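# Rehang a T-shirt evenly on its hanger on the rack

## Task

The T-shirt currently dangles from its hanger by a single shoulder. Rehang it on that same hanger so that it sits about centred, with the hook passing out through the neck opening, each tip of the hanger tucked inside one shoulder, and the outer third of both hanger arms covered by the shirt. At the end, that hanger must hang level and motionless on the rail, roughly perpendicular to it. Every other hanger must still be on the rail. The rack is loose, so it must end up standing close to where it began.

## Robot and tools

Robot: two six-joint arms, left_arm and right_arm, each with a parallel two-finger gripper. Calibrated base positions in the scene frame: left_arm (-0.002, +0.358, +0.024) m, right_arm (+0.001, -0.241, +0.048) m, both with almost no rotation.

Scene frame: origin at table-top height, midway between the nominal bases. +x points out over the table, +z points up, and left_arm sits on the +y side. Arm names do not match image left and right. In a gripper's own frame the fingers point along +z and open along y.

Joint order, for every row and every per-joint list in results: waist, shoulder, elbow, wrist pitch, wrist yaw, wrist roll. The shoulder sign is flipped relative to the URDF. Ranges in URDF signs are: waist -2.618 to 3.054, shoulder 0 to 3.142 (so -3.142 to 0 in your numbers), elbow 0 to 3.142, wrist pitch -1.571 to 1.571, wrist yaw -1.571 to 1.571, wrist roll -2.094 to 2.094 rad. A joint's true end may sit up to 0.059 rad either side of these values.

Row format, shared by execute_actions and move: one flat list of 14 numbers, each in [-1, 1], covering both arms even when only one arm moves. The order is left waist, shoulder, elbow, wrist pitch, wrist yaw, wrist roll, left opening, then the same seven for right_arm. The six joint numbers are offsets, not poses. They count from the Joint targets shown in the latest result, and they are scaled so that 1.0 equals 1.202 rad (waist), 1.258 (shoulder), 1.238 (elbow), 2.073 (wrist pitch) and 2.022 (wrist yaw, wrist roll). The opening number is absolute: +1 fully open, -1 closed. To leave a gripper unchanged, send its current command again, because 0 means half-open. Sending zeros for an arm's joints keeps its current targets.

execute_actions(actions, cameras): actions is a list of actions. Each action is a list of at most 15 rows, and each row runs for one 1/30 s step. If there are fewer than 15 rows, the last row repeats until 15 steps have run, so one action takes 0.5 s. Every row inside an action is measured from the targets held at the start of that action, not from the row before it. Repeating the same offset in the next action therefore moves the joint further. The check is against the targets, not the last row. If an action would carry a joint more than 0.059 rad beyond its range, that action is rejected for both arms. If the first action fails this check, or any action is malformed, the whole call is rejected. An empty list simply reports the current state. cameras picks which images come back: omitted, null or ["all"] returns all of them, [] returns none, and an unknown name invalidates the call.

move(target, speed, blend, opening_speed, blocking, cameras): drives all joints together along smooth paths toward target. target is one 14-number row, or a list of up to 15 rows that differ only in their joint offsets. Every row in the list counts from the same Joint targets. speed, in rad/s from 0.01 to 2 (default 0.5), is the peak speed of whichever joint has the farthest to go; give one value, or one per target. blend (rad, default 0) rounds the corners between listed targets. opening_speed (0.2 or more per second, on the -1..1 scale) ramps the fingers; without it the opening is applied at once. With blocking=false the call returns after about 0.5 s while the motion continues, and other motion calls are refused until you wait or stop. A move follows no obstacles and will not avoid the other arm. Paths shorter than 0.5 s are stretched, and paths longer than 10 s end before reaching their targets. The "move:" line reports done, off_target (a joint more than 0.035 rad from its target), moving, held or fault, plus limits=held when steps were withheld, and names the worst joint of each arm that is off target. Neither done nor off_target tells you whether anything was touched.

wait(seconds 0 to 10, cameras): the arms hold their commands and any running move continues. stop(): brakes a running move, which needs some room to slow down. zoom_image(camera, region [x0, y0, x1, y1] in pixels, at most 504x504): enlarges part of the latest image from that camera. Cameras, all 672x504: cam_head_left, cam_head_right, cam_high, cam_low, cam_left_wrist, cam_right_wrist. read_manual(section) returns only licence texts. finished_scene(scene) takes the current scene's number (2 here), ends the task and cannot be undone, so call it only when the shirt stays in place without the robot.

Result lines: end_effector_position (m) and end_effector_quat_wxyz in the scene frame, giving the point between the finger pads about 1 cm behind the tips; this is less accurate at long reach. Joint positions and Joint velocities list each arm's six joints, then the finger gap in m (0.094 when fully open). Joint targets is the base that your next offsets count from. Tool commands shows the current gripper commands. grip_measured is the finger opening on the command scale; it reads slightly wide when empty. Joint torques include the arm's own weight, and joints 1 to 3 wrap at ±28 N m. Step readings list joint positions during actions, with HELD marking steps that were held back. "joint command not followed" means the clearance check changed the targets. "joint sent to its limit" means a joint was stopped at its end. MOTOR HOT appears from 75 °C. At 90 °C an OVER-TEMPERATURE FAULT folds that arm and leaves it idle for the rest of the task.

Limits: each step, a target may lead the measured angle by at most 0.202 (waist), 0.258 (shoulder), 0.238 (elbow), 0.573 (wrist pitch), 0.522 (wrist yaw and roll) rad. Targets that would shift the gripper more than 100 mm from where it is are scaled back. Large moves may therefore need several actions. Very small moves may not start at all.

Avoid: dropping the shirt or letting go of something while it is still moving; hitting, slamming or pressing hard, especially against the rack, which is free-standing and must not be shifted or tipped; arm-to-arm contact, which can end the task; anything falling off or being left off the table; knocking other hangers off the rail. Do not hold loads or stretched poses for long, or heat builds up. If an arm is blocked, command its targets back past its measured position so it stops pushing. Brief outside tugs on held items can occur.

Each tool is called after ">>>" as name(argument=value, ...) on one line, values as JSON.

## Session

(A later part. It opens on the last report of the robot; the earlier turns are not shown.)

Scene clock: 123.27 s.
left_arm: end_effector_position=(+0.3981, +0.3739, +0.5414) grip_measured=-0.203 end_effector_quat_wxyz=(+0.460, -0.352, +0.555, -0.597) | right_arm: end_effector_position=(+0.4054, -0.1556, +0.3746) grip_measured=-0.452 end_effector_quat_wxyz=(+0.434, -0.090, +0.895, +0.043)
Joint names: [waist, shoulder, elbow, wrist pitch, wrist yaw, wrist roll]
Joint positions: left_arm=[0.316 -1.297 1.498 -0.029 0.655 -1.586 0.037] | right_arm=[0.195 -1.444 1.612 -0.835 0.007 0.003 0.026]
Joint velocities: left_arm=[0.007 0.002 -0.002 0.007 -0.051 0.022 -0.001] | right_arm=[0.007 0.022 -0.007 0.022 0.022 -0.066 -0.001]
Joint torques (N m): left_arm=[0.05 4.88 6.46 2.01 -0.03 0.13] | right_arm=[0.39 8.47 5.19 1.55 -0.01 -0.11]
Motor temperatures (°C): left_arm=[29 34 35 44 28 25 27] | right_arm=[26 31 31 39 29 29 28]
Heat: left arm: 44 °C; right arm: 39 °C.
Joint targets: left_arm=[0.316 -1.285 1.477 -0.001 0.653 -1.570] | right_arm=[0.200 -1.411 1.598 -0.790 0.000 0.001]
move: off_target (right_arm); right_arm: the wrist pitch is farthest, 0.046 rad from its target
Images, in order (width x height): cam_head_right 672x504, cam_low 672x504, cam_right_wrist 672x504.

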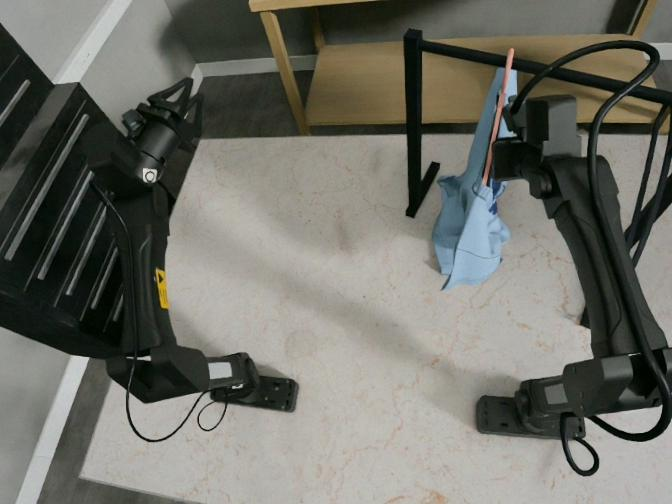

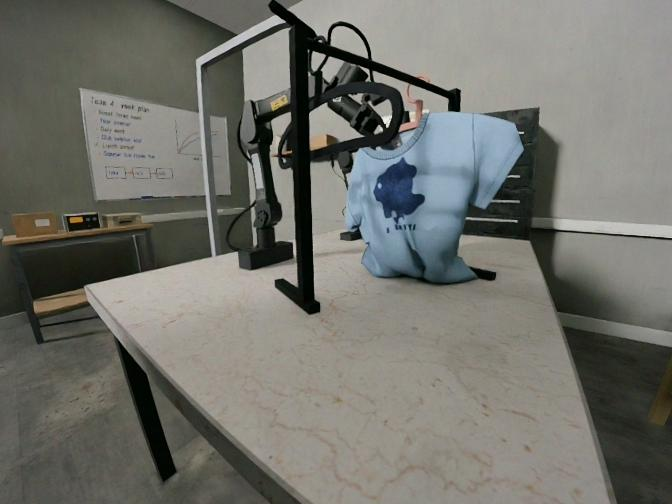

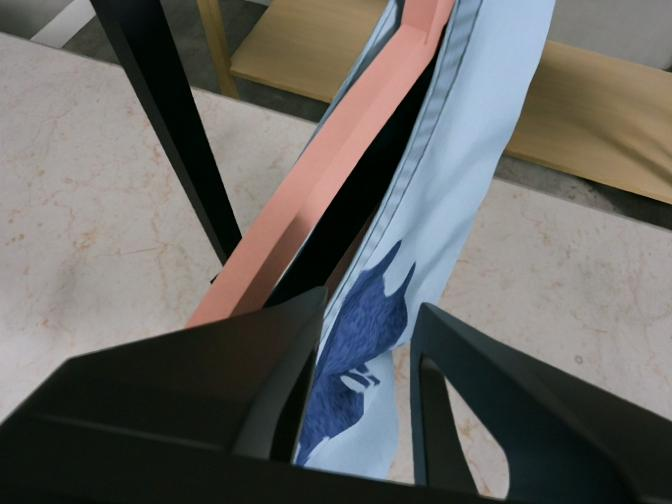

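>>> move(target=[0,0,0,0,0,0,-0.2,0.006,0.037,-0.146,0.065,0,0,-0.45], speed=0.15, cameras=["cam_right_wrist","cam_head_right","cam_low"])

>>> zoom_image(camera="cam_right_wrist", region=[200, 150, 500, 480])

>>> zoom_image(camera="cam_low", region=[320, 80, 460, 200])

Scene clock: 125.33 s.
left_arm: end_effector_position=(+0.3981, +0.3739, +0.5414) grip_measured=-0.203 end_effector_quat_wxyz=(+0.460, -0.352, +0.555, -0.597) | right_arm: end_effector_position=(+0.4040, -0.1528, +0.3411) grip_measured=-0.452 end_effector_quat_wxyz=(+0.434, -0.094, +0.895, +0.044)
Joint names: [waist, shoulder, elbow, wrist pitch, wrist yaw, wrist roll]
Joint positions: left_arm=[0.316 -1.297 1.498 -0.029 0.655 -1.586 0.037] | right_arm=[0.202 -1.397 1.431 -0.7 0.007 0.003 0.026]
Joint velocities: left_arm=[-0.002 -0.002 -0.007 -0.007 -0.007 0.066 0.001] | right_arm=[-0.002 -0.037 0.007 0.022 -0.051 -0.007 0]
Joint torques (N m): left_arm=[0.03 4.93 6.31 2 -0.03 0.11] | right_arm=[0.42 8.31 5.48 1.51 -0.01 -0.1]
Motor temperatures (°C): left_arm=[29 34 35 44 28 25 27] | right_arm=[26 32 31 39 29 29 28]
Heat: left arm: 44 °C; right arm: 39 °C.
Joint targets: left_arm=[0.316 -1.285 1.477 -0.001 0.653 -1.570] | right_arm=[0.208 -1.364 1.418 -0.655 0.000 0.001]
move: off_target (right_arm); right_arm: the wrist pitch is farthest, 0.045 rad from its target
Images, in order (width x height): cam_head_right 672x504, cam_low 672x504, cam_right_wrist 672x504.

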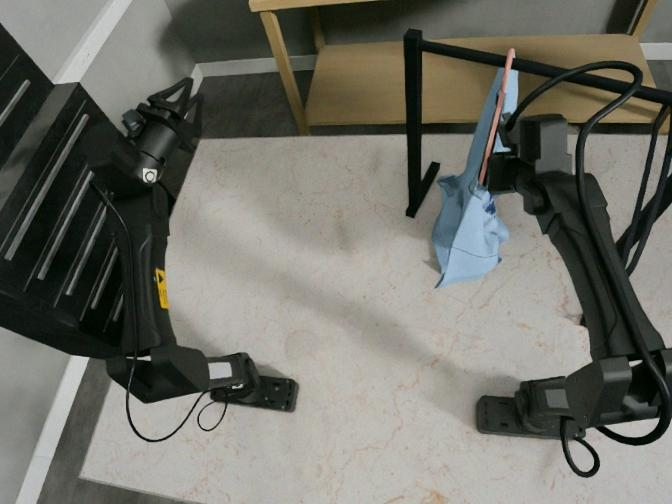

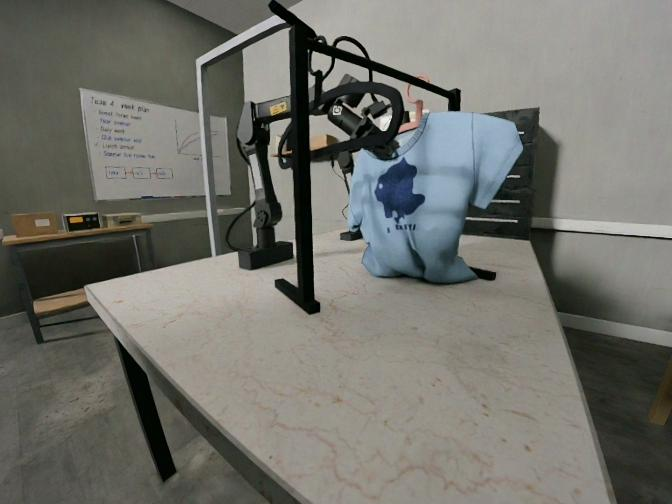

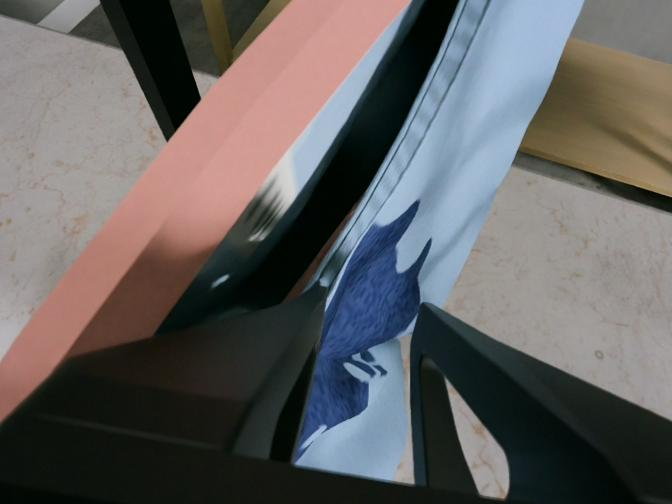

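Scaled by 1.527 from the camera's 672x504 image, which has a finer 960x720 frame.

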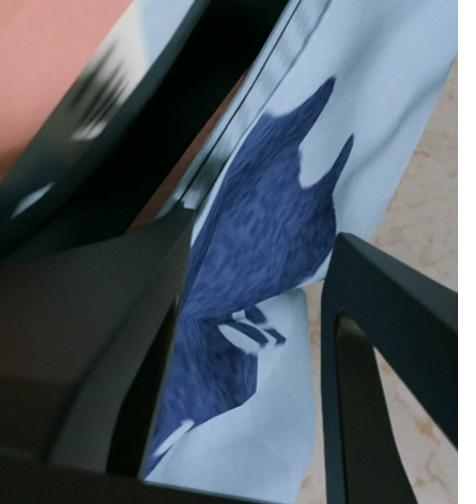

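Scaled by 3.600 from the camera's 672x504 image, which has a finer 960x720 frame.

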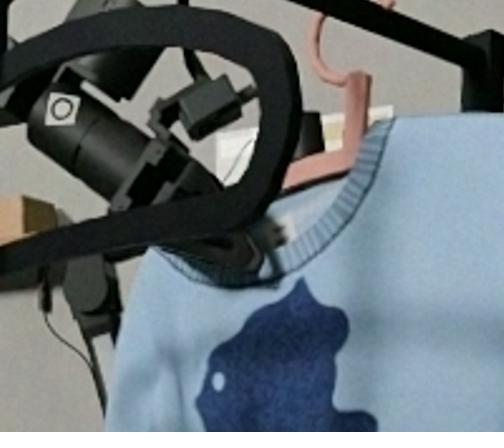

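>>> move(target=[[0,0,0,0,0,0,-0.2,0.013,0.0,0,0,0,0,-0.4],[0,0,0,0,0,0,-0.2,0.013,0.029,-0.11,0.05,0,0,-0.4]], speed=0.15, cameras=["cam_right_wrist","cam_head_right","cam_low"])

>>> zoom_image(camera="cam_right_wrist", region=[200, 150, 500, 480])

>>> zoom_image(camera="cam_low", region=[320, 80, 460, 200])

Scene clock: 127.23 s.
left_arm: end_effector_position=(+0.3981, +0.3739, +0.5414) grip_measured=-0.203 end_effector_quat_wxyz=(+0.460, -0.352, +0.555, -0.597) | right_arm: end_effector_position=(+0.3991, -0.1468, +0.3156) grip_measured=-0.402 end_effector_quat_wxyz=(+0.436, -0.101, +0.893, +0.048)
Joint names: [waist, shoulder, elbow, wrist pitch, wrist yaw, wrist roll]
Joint positions: left_arm=[0.316 -1.297 1.498 -0.029 0.655 -1.586 0.037] | right_arm=[0.219 -1.36 1.295 -0.598 0.007 0.003 0.028]
Joint velocities: left_arm=[-0.002 0.002 -0.007 0.022 0.037 -0.066 -0.001] | right_arm=[0.002 0.007 -0.007 -0.037 -0.022 0.022 -0.001]
Joint torques (N m): left_arm=[-0.03 4.82 6.39 2.03 -0.02 0.07] | right_arm=[0.32 8.03 5.61 1.55 0 -0.11]
Motor temperatures (°C): left_arm=[29 34 35 44 28 25 27] | right_arm=[26 32 31 39 29 29 28]
Heat: left arm: 44 °C; right arm: 39 °C.
Joint targets: left_arm=[0.316 -1.285 1.477 -0.001 0.653 -1.570] | right_arm=[0.223 -1.327 1.281 -0.552 0.000 0.001]
move: off_target (right_arm); right_arm: the wrist pitch is farthest, 0.046 rad from its target
Images, in order (width x height): cam_head_right 672x504, cam_low 672x504, cam_right_wrist 672x504.

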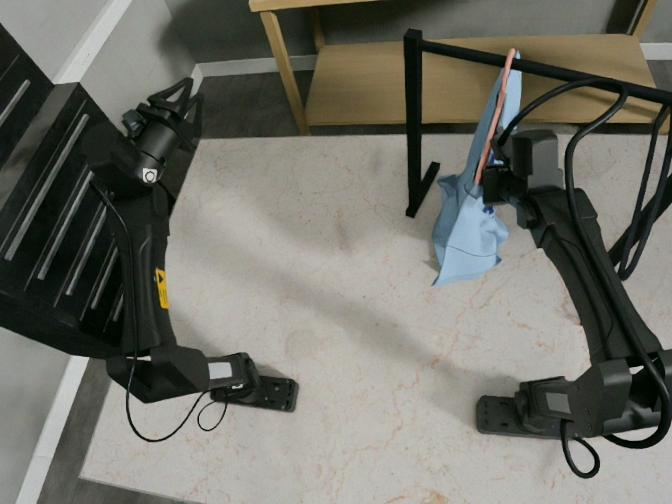

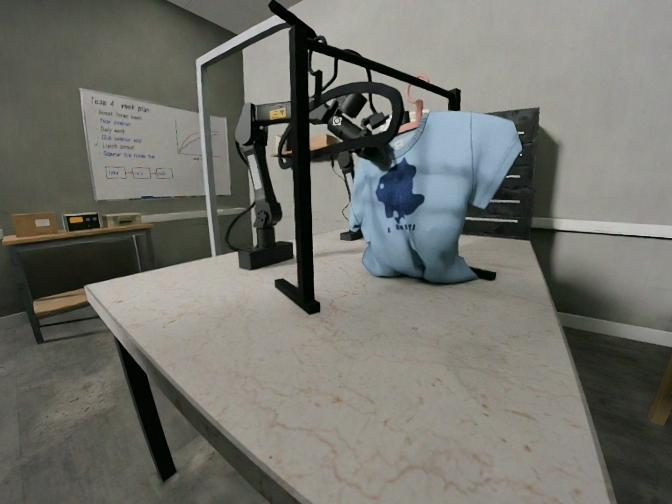

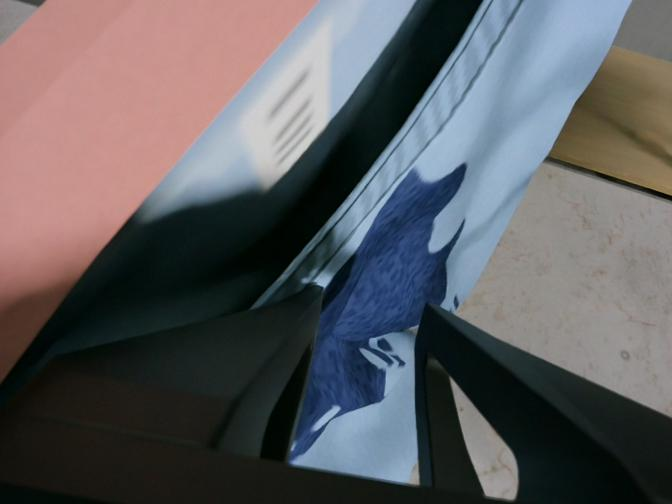

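Scaled by 1.527 from the camera's 672x504 image, which has a finer 960x720 frame.

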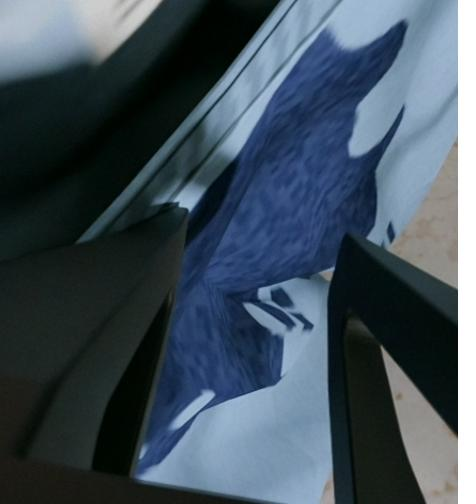

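Scaled by 3.600 from the camera's 672x504 image, which has a finer 960x720 frame.

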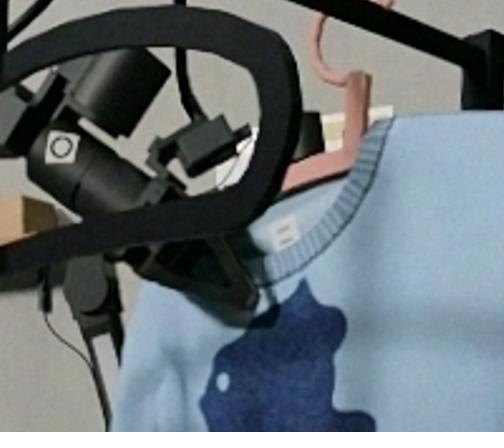

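>>> move(target=[[0,0,0,0,0,0,-0.2,-0.005,-0.066,0.256,-0.115,0,0,-0.4],[0,0,0,0,0,0,-0.2,0.026,-0.066,0.256,-0.115,0,0,-0.4]], speed=0.25, cameras=["cam_right_wrist","cam_low"])

>>> zoom_image(camera="cam_right_wrist", region=[200, 150, 500, 480])

>>> zoom_image(camera="cam_low", region=[320, 80, 460, 200])

Scene clock: 129.37 s.
left_arm: end_effector_position=(+0.3981, +0.3739, +0.5414) grip_measured=-0.203 end_effector_quat_wxyz=(+0.460, -0.352, +0.555, -0.597) | right_arm: end_effector_position=(+0.3979, -0.1334, +0.3819) grip_measured=-0.402 end_effector_quat_wxyz=(+0.458, -0.114, +0.880, +0.059)
Joint names: [waist, shoulder, elbow, wrist pitch, wrist yaw, wrist roll]
Joint positions: left_arm=[0.316 -1.297 1.498 -0.029 0.655 -1.586 0.037] | right_arm=[0.251 -1.401 1.558 -0.769 0.007 0.003 0.028]
Joint velocities: left_arm=[0.002 -0.002 0.007 -0.037 -0.081 -0.022 -0.001] | right_arm=[-0.007 0.027 -0.002 -0.022 0.022 -0.066 0]
Joint torques (N m): left_arm=[0.06 4.89 6.31 2.01 -0.07 0.15] | right_arm=[0.25 4.15 9.05 1 -0.02 -0.11]
Motor temperatures (°C): left_arm=[29 34 35 44 28 25 27] | right_arm=[26 32 32 39 29 29 28]
Heat: left arm: 44 °C; right arm: 39 °C.
Joint targets: left_arm=[0.316 -1.285 1.477 -0.001 0.653 -1.570] | right_arm=[0.255 -1.410 1.598 -0.790 0.000 0.001]
move: off_target (right_arm); right_arm: the elbow is farthest, 0.040 rad from its target
Images, in order (width x height): cam_low 672x504, cam_right_wrist 672x504.

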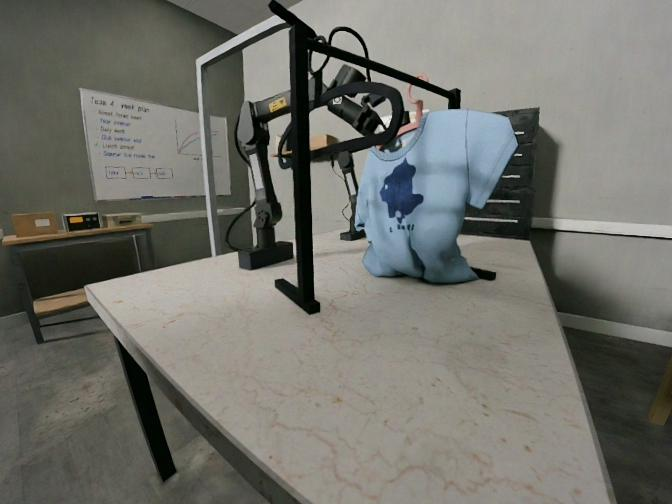

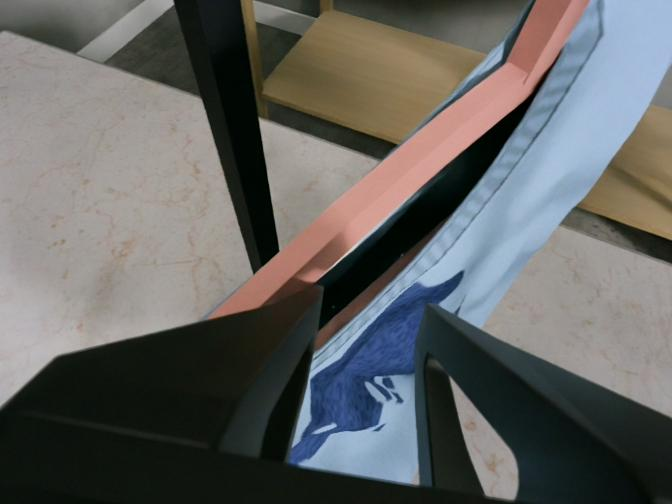

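Scaled by 1.527 from the camera's 672x504 image, which has a finer 960x720 frame.

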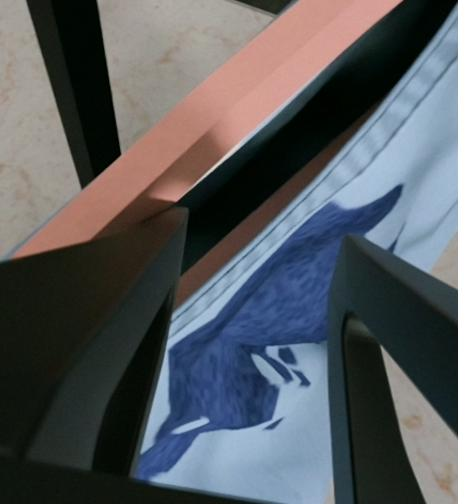

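Scaled by 3.600 from the camera's 672x504 image, which has a finer 960x720 frame.

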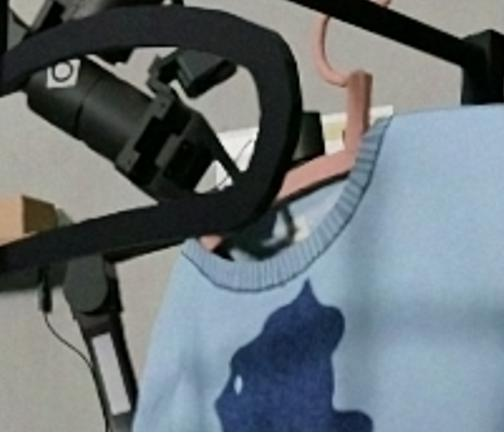

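>>> move(target=[0,0,0,0,0,0,-0.2,0.012,0.03,-0.14,0.062,0,0,-0.4], speed=0.15, cameras=["cam_right_wrist","cam_low"])

>>> zoom_image(camera="cam_right_wrist", region=[200, 150, 500, 480])

>>> zoom_image(camera="cam_low", region=[320, 80, 460, 200])

Scene clock: 131.37 s.
left_arm: end_effector_position=(+0.3981, +0.3739, +0.5414) grip_measured=-0.203 end_effector_quat_wxyz=(+0.460, -0.352, +0.555, -0.597) | right_arm: end_effector_position=(+0.3982, -0.1281, +0.3420) grip_measured=-0.402 end_effector_quat_wxyz=(+0.433, -0.121, +0.892, +0.058)
Joint names: [waist, shoulder, elbow, wrist pitch, wrist yaw, wrist roll]
Joint positions: left_arm=[0.316 -1.297 1.498 -0.029 0.655 -1.586 0.037] | right_arm=[0.263 -1.401 1.438 -0.705 0.007 0.003 0.028]
Joint velocities: left_arm=[0.002 0.002 -0.002 -0.037 0.007 -0.037 0] | right_arm=[-0.002 0.002 -0.012 -0.022 0.051 -0.066 0.001]
Joint torques (N m): left_arm=[0.08 4.74 6.49 1.98 -0.03 0.11] | right_arm=[0.4 7.79 5.5 1.55 0 -0.1]
Motor temperatures (°C): left_arm=[29 34 35 44 28 25 27] | right_arm=[26 32 32 39 29 29 28]
Heat: left arm: 44 °C; right arm: 39 °C.
Joint targets: left_arm=[0.316 -1.285 1.477 -0.001 0.653 -1.570] | right_arm=[0.269 -1.372 1.425 -0.661 0.000 0.001]
move: off_target (right_arm); right_arm: the wrist pitch is farthest, 0.043 rad from its target
Images, in order (width x height): cam_low 672x504, cam_right_wrist 672x504.

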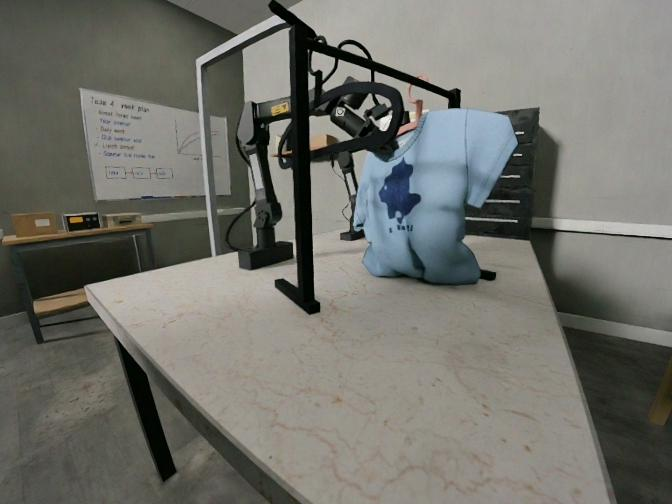

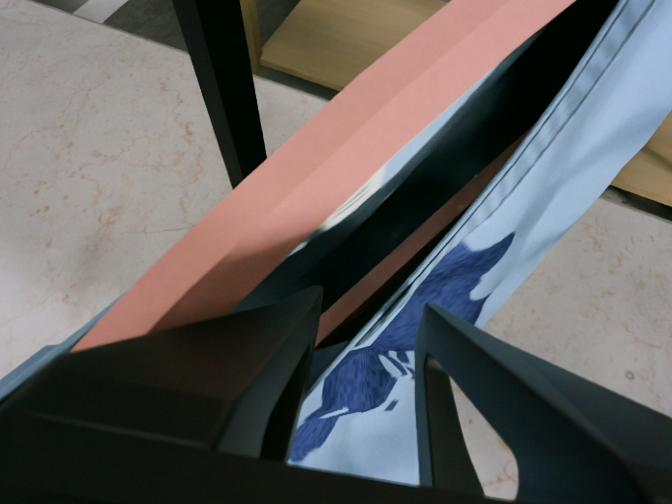

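Scaled by 1.527 from the camera's 672x504 image, which has a finer 960x720 frame.

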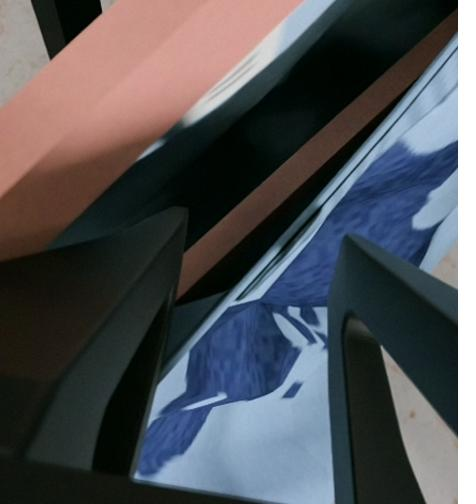

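Scaled by 3.600 from the camera's 672x504 image, which has a finer 960x720 frame.

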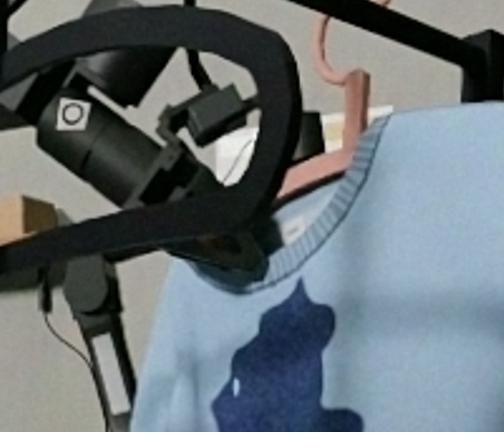

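>>> move(target=[0,0,0,0,0,0,-0.2,0.008,0.029,-0.11,0.05,0,0,-0.4], speed=0.15, cameras=["cam_right_wrist","cam_low"])

>>> zoom_image(camera="cam_right_wrist", region=[200, 150, 500, 480])

>>> zoom_image(camera="cam_low", region=[320, 80, 460, 200])

Scene clock: 132.97 s.
left_arm: end_effector_position=(+0.3981, +0.3739, +0.5414) grip_measured=-0.203 end_effector_quat_wxyz=(+0.460, -0.352, +0.555, -0.597) | right_arm: end_effector_position=(+0.3957, -0.1249, +0.3174) grip_measured=-0.402 end_effector_quat_wxyz=(+0.436, -0.125, +0.889, +0.060)
Joint names: [waist, shoulder, elbow, wrist pitch, wrist yaw, wrist roll]
Joint positions: left_arm=[0.316 -1.297 1.498 -0.029 0.655 -1.586 0.037] | right_arm=[0.273 -1.367 1.304 -0.596 0.007 0.003 0.028]
Joint velocities: left_arm=[0.007 0.022 -0.002 -0.066 0.022 -0.037 0] | right_arm=[0.007 0.007 -0.017 0.081 -0.007 0.007 0]
Joint torques (N m): left_arm=[0.23 5 6.45 2.03 -0.01 0.13] | right_arm=[0.44 7.92 5.48 1.5 -0.01 -0.1]
Motor temperatures (°C): left_arm=[29 34 35 44 28 25 27] | right_arm=[26 32 32 39 29 29 28]
Heat: left arm: 44 °C; right arm: 39 °C.
Joint targets: left_arm=[0.316 -1.285 1.477 -0.001 0.653 -1.570] | right_arm=[0.279 -1.336 1.289 -0.558 0.000 0.001]
move: off_target (right_arm); right_arm: the wrist pitch is farthest, 0.039 rad from its target
Images, in order (width x height): cam_low 672x504, cam_right_wrist 672x504.

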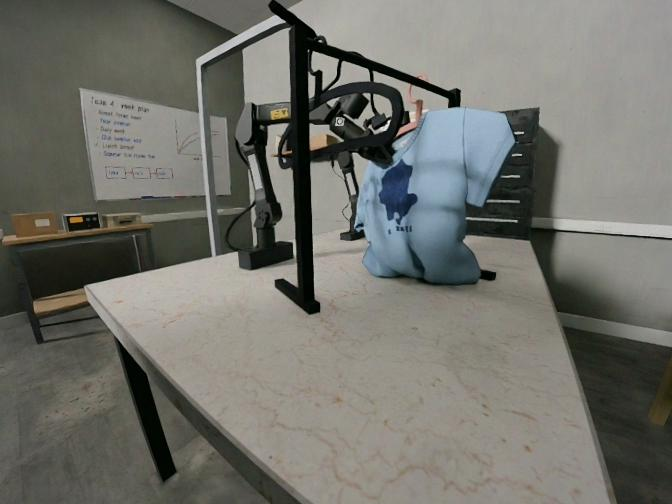

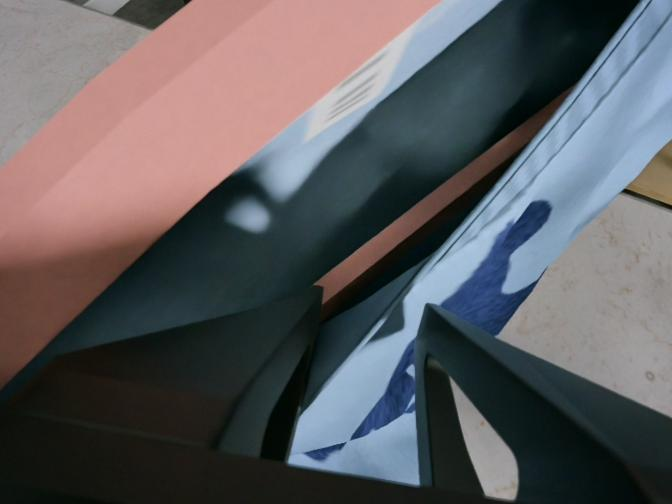

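Scaled by 1.527 from the camera's 672x504 image, which has a finer 960x720 frame.

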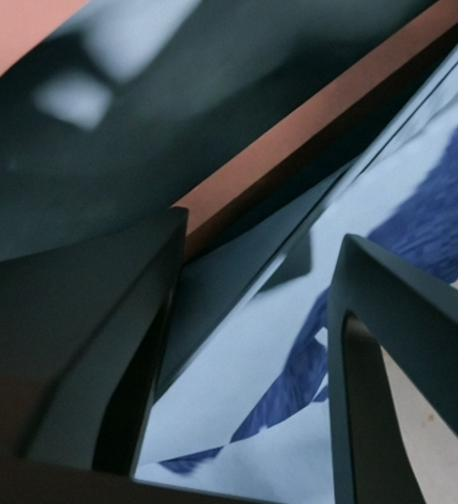

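Scaled by 3.600 from the camera's 672x504 image, which has a finer 960x720 frame.

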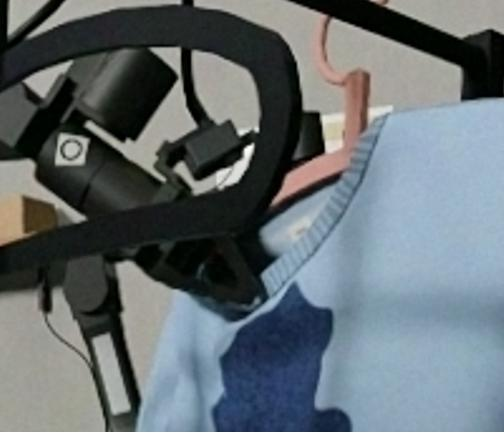

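>>> move(target=[0,0,0,0,0,0,-0.2,0,0,0,0,0,0,-1], opening_speed=1, cameras=["cam_right_wrist"])

>>> move(target=[0,0,0,0,0,0,-0.2,-0.038,-0.069,0.057,0.036,0,0,-1], speed=0.1, cameras=["cam_right_wrist","cam_low","cam_high","cam_head_right"])

Scene clock: 134.10 s.
left_arm: end_effector_position=(+0.3981, +0.3739, +0.5414) grip_measured=-0.203 end_effector_quat_wxyz=(+0.460, -0.352, +0.555, -0.597) | right_arm: end_effector_position=(+0.3957, -0.1249, +0.3174) grip_measured=-0.984 end_effector_quat_wxyz=(+0.436, -0.122, +0.890, +0.062)
Joint names: [waist, shoulder, elbow, wrist pitch, wrist yaw, wrist roll]
Joint positions: left_arm=[0.316 -1.297 1.498 -0.029 0.655 -1.586 0.037] | right_arm=[0.273 -1.367 1.304 -0.596 0.007 0.011 0.001]
Joint velocities: left_arm=[-0.002 0.007 0.002 -0.066 -0.022 -0.022 0.001] | right_arm=[-0.012 0.017 -0.002 0.022 -0.095 0.037 0]
Joint torques (N m): left_arm=[0.13 4.57 6.57 2.02 -0.04 0.11] | right_arm=[0.42 7.94 5.46 1.49 -0.01 -0.1]
Motor temperatures (°C): left_arm=[29 34 35 44 28 25 27] | right_arm=[26 32 32 39 29 29 28]
Heat: left arm: 44 °C; right arm: 39 °C.
Joint targets: left_arm=[0.316 -1.285 1.477 -0.001 0.653 -1.570] | right_arm=[0.279 -1.336 1.289 -0.558 0.000 0.001]
move: off_target (right_arm); right_arm: the wrist pitch is farthest, 0.038 rad from its target
Images, in order (width x height): cam_right_wrist 672x504.

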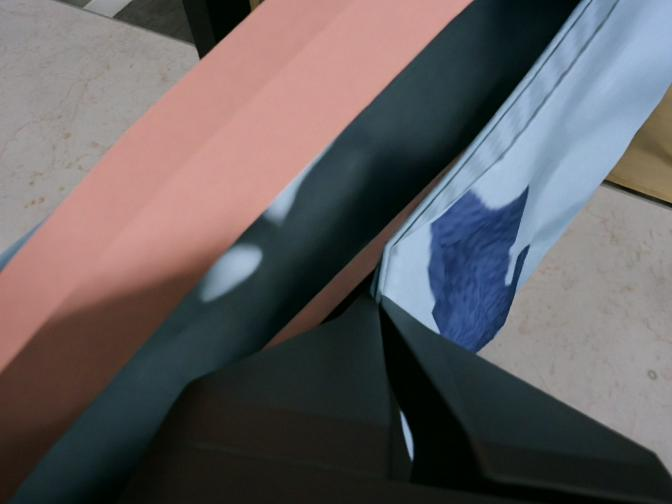

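Scene clock: 135.40 s.
left_arm: end_effector_position=(+0.3981, +0.3739, +0.5414) grip_measured=-0.203 end_effector_quat_wxyz=(+0.460, -0.352, +0.555, -0.597) | right_arm: end_effector_position=(+0.4166, -0.1324, +0.3162) grip_measured=-0.984 end_effector_quat_wxyz=(+0.449, -0.107, +0.885, +0.060)
Joint names: [waist, shoulder, elbow, wrist pitch, wrist yaw, wrist roll]
Joint positions: left_arm=[0.316 -1.297 1.498 -0.029 0.655 -1.586 0.037] | right_arm=[0.238 -1.415 1.315 -0.53 -0.002 0.011 0.001]
Joint velocities: left_arm=[-0.012 0.017 -0.007 0.007 -0.022 -0.022 0] | right_arm=[-0.002 -0.002 -0.007 0.066 -0.022 -0.022 0]
Joint torques (N m): left_arm=[0.1 4.82 6.54 2 -0.03 0.13] | right_arm=[-0.46 4.9 9.84 1.59 -0.01 -0.1]
Motor temperatures (°C): left_arm=[29 34 35 45 28 25 27] | right_arm=[26 32 32 39 29 29 28]
Heat: left arm: 45 °C; right arm: 39 °C.
Joint targets: left_arm=[0.316 -1.285 1.477 -0.001 0.653 -1.570] | right_arm=[0.233 -1.423 1.359 -0.483 0.000 0.001]
move: off_target (right_arm); right_arm: the wrist pitch is farthest, 0.047 rad from its target
Images, in order (width x height): cam_head_right 672x504, cam_high 672x504, cam_low 672x504, cam_right_wrist 672x504.

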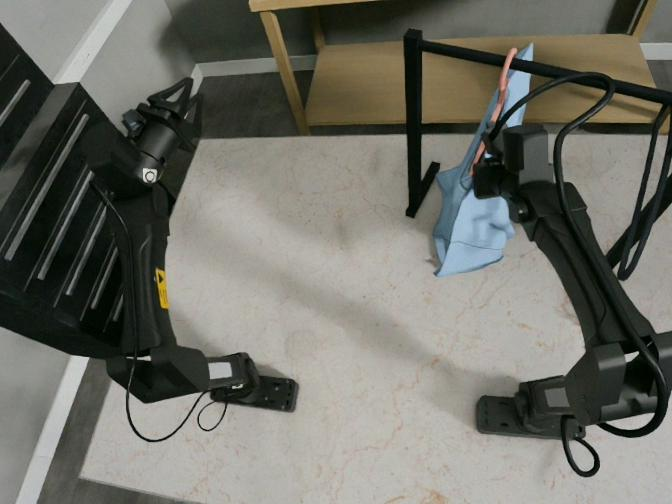

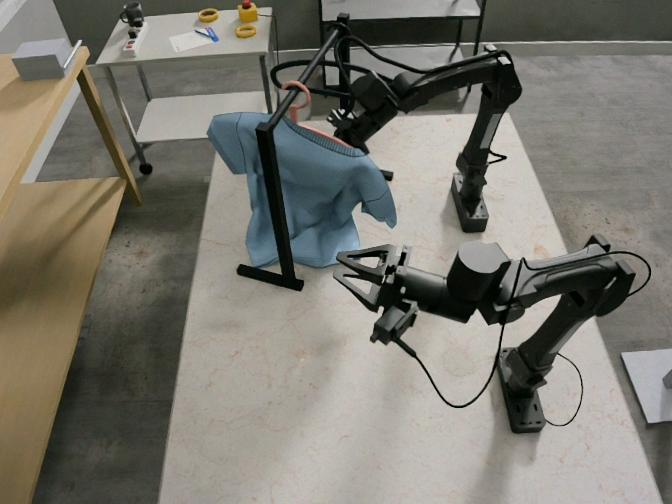

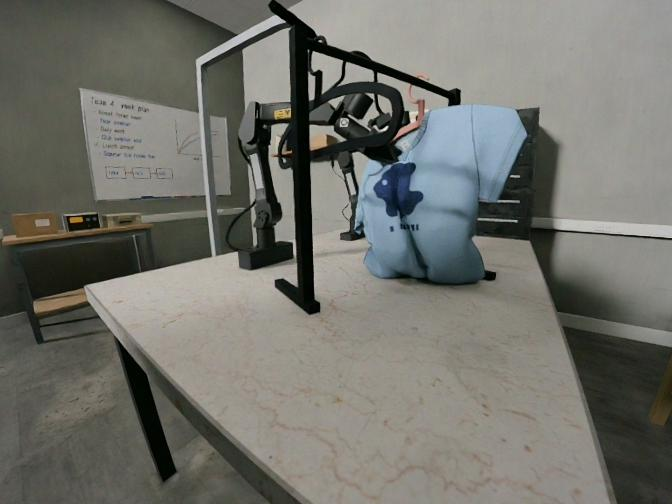

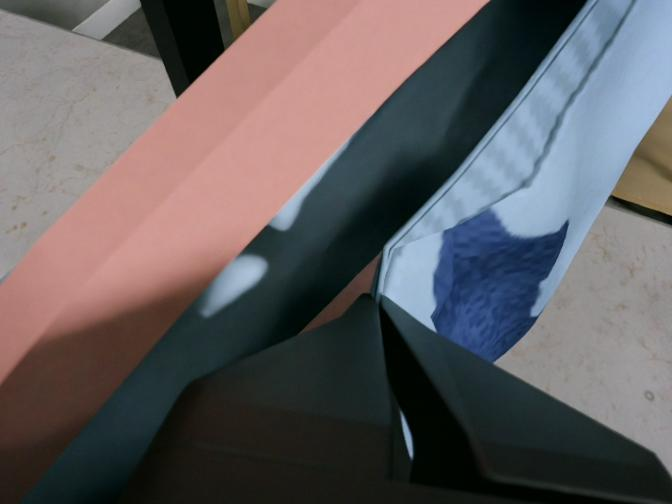

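>>> move(target=[0,0,0,0,0,0,-0.2,-0.038,-0.07,0.075,0.02,0,0,-1], speed=0.1, cameras=["cam_right_wrist","cam_low","cam_high","cam_head_right"])

>>> zoom_image(camera="cam_high", region=[200, 60, 430, 280])

>>> zoom_image(camera="cam_low", region=[320, 50, 540, 290])

Scene clock: 136.80 s.
left_arm: end_effector_position=(+0.3981, +0.3739, +0.5414) grip_measured=-0.203 end_effector_quat_wxyz=(+0.460, -0.352, +0.555, -0.597) | right_arm: end_effector_position=(+0.4484, -0.1457, +0.3274) grip_measured=-0.984 end_effector_quat_wxyz=(+0.467, -0.087, +0.878, +0.052)
Joint names: [waist, shoulder, elbow, wrist pitch, wrist yaw, wrist roll]
Joint positions: left_arm=[0.316 -1.297 1.498 -0.029 0.655 -1.586 0.037] | right_arm=[0.193 -1.502 1.405 -0.496 -0.002 0.011 0.001]
Joint velocities: left_arm=[-0.017 0.007 -0.002 -0.007 -0.037 -0.066 0] | right_arm=[-0.007 0.002 0.007 -0.037 -0.037 -0.081 -0.001]
Joint torques (N m): left_arm=[-0.02 4.86 6.5 2.04 -0.04 0.16] | right_arm=[-0.46 5.7 10.09 1.67 -0.01 -0.1]
Motor temperatures (°C): left_arm=[29 34 35 45 28 25 27] | right_arm=[26 32 32 39 29 29 28]
Heat: left arm: 45 °C; right arm: 39 °C.
Joint targets: left_arm=[0.316 -1.285 1.477 -0.001 0.653 -1.570] | right_arm=[0.187 -1.511 1.452 -0.442 0.000 0.001]
move: off_target (right_arm); right_arm: the wrist pitch is farthest, 0.055 rad from its target
Images, in order (width x height): cam_head_right 672x504, cam_high 672x504, cam_low 672x504, cam_right_wrist 672x504.

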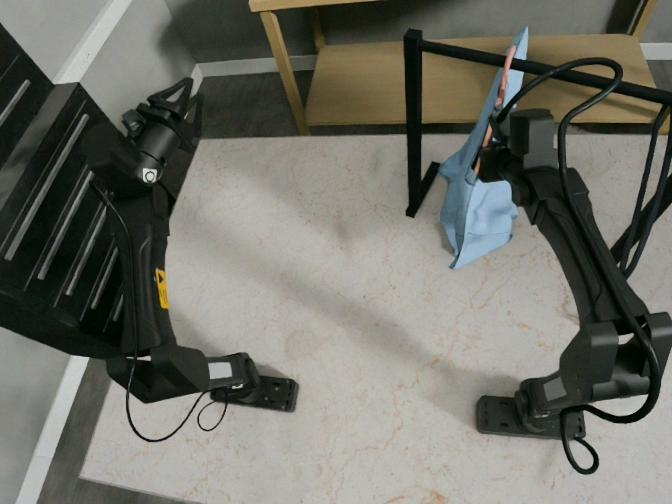

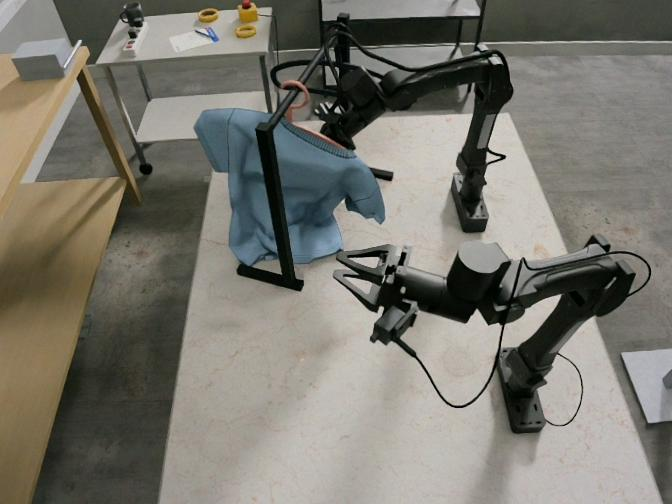

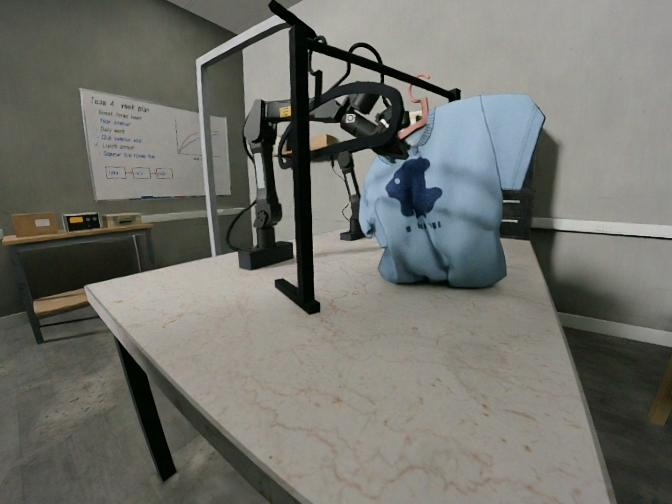

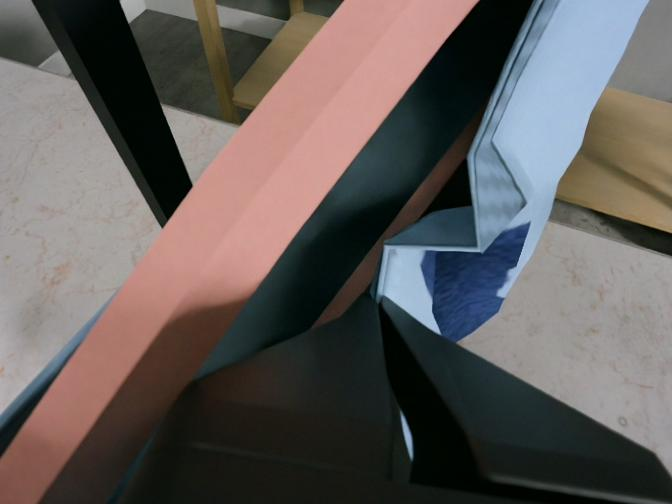

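Scaled by 2.191 from the camera's 672x504 image, which has a finer 960x720 frame.

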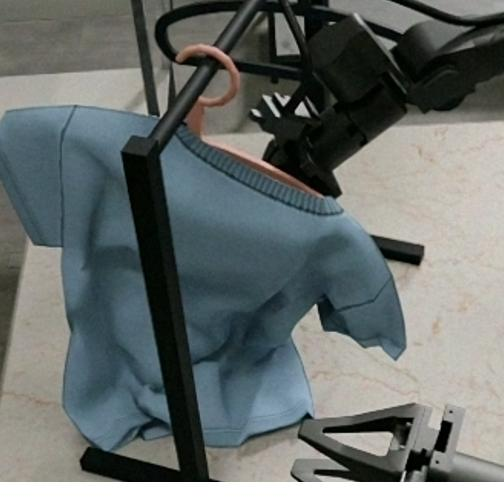

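Scaled by 2.100 from the camera's 672x504 image, which has a finer 960x720 frame.

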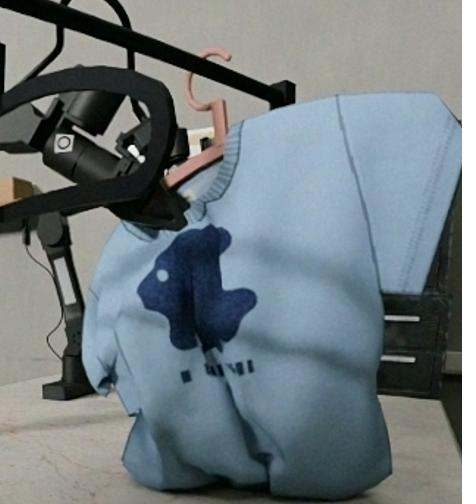

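>>> move(target=[0,0,0,0,0,0,-0.2,0.05,0.1,-0.1,-0.04,0,0,-1], speed=0.15, cameras=[])

>>> move(target=[0,0,0,0,0,0,-0.2,0,0,0,0,0,0,-0.5], opening_speed=0.8, cameras=["cam_right_wrist","cam_high"])

Scene clock: 139.57 s.
left_arm: end_effector_position=(+0.3981, +0.3739, +0.5414) grip_measured=-0.203 end_effector_quat_wxyz=(+0.460, -0.352, +0.555, -0.597) | right_arm: end_effector_position=(+0.4230, -0.1306, +0.3321) grip_measured=-0.984 end_effector_quat_wxyz=(+0.470, -0.106, +0.874, +0.060)
Joint names: [waist, shoulder, elbow, wrist pitch, wrist yaw, wrist roll]
Joint positions: left_arm=[0.316 -1.297 1.498 -0.029 0.655 -1.586 0.037] | right_arm=[0.242 -1.418 1.343 -0.507 0.007 0.011 0.001]
Joint velocities: left_arm=[-0.002 -0.007 -0.007 0.037 -0.007 0.007 0.001] | right_arm=[-0.012 -0.002 -0.012 -0.066 -0.037 0.007 0]
Joint torques (N m): left_arm=[0.08 4.77 6.43 2.01 -0.1 0.15] | right_arm=[0.34 8.72 5.6 1.05 -0.01 -0.1]
Motor temperatures (°C): left_arm=[29 34 35 45 28 25 27] | right_arm=[26 32 32 39 29 29 28]
Heat: left arm: 45 °C; right arm: 39 °C.
Joint targets: left_arm=[0.316 -1.285 1.477 -0.001 0.653 -1.570] | right_arm=[0.247 -1.385 1.328 -0.525 0.000 0.001]
move: done
No camera images: "cameras" was empty.

Scene clock: 140.43 s.
left_arm: end_effector_position=(+0.3981, +0.3739, +0.5414) grip_measured=-0.203 end_effector_quat_wxyz=(+0.460, -0.352, +0.555, -0.597) | right_arm: end_effector_position=(+0.4230, -0.1306, +0.3321) grip_measured=-0.502 end_effector_quat_wxyz=(+0.471, -0.109, +0.874, +0.058)
Joint names: [waist, shoulder, elbow, wrist pitch, wrist yaw, wrist roll]
Joint positions: left_arm=[0.316 -1.297 1.498 -0.029 0.655 -1.586 0.037] | right_arm=[0.242 -1.418 1.343 -0.507 0.007 0.003 0.023]
Joint velocities: left_arm=[-0.007 -0.002 -0.012 0.007 0.007 -0.007 0] | right_arm=[0.002 0.012 -0.002 0.037 0.022 -0.081 0]
Joint torques (N m): left_arm=[-0.05 4.81 6.68 1.99 -0.02 0.09] | right_arm=[0.36 8.7 5.6 1.04 0 -0.1]
Motor temperatures (°C): left_arm=[29 34 35 45 28 25 27] | right_arm=[26 32 32 39 29 29 28]
Heat: left arm: 45 °C; right arm: 39 °C.
Joint targets: left_arm=[0.316 -1.285 1.477 -0.001 0.653 -1.570] | right_arm=[0.247 -1.385 1.328 -0.525 0.000 0.001]
move: done
Images, in order (width x height): cam_high 672x504, cam_right_wrist 672x504.

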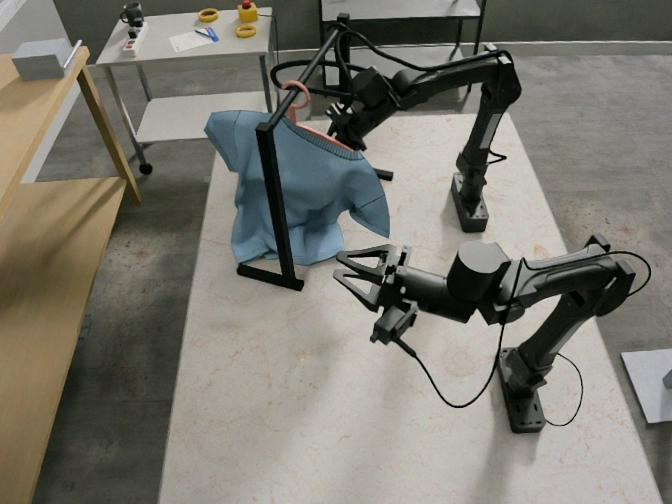

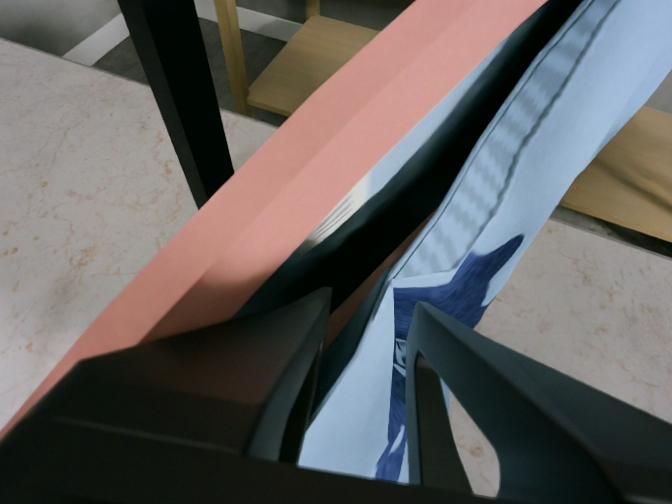

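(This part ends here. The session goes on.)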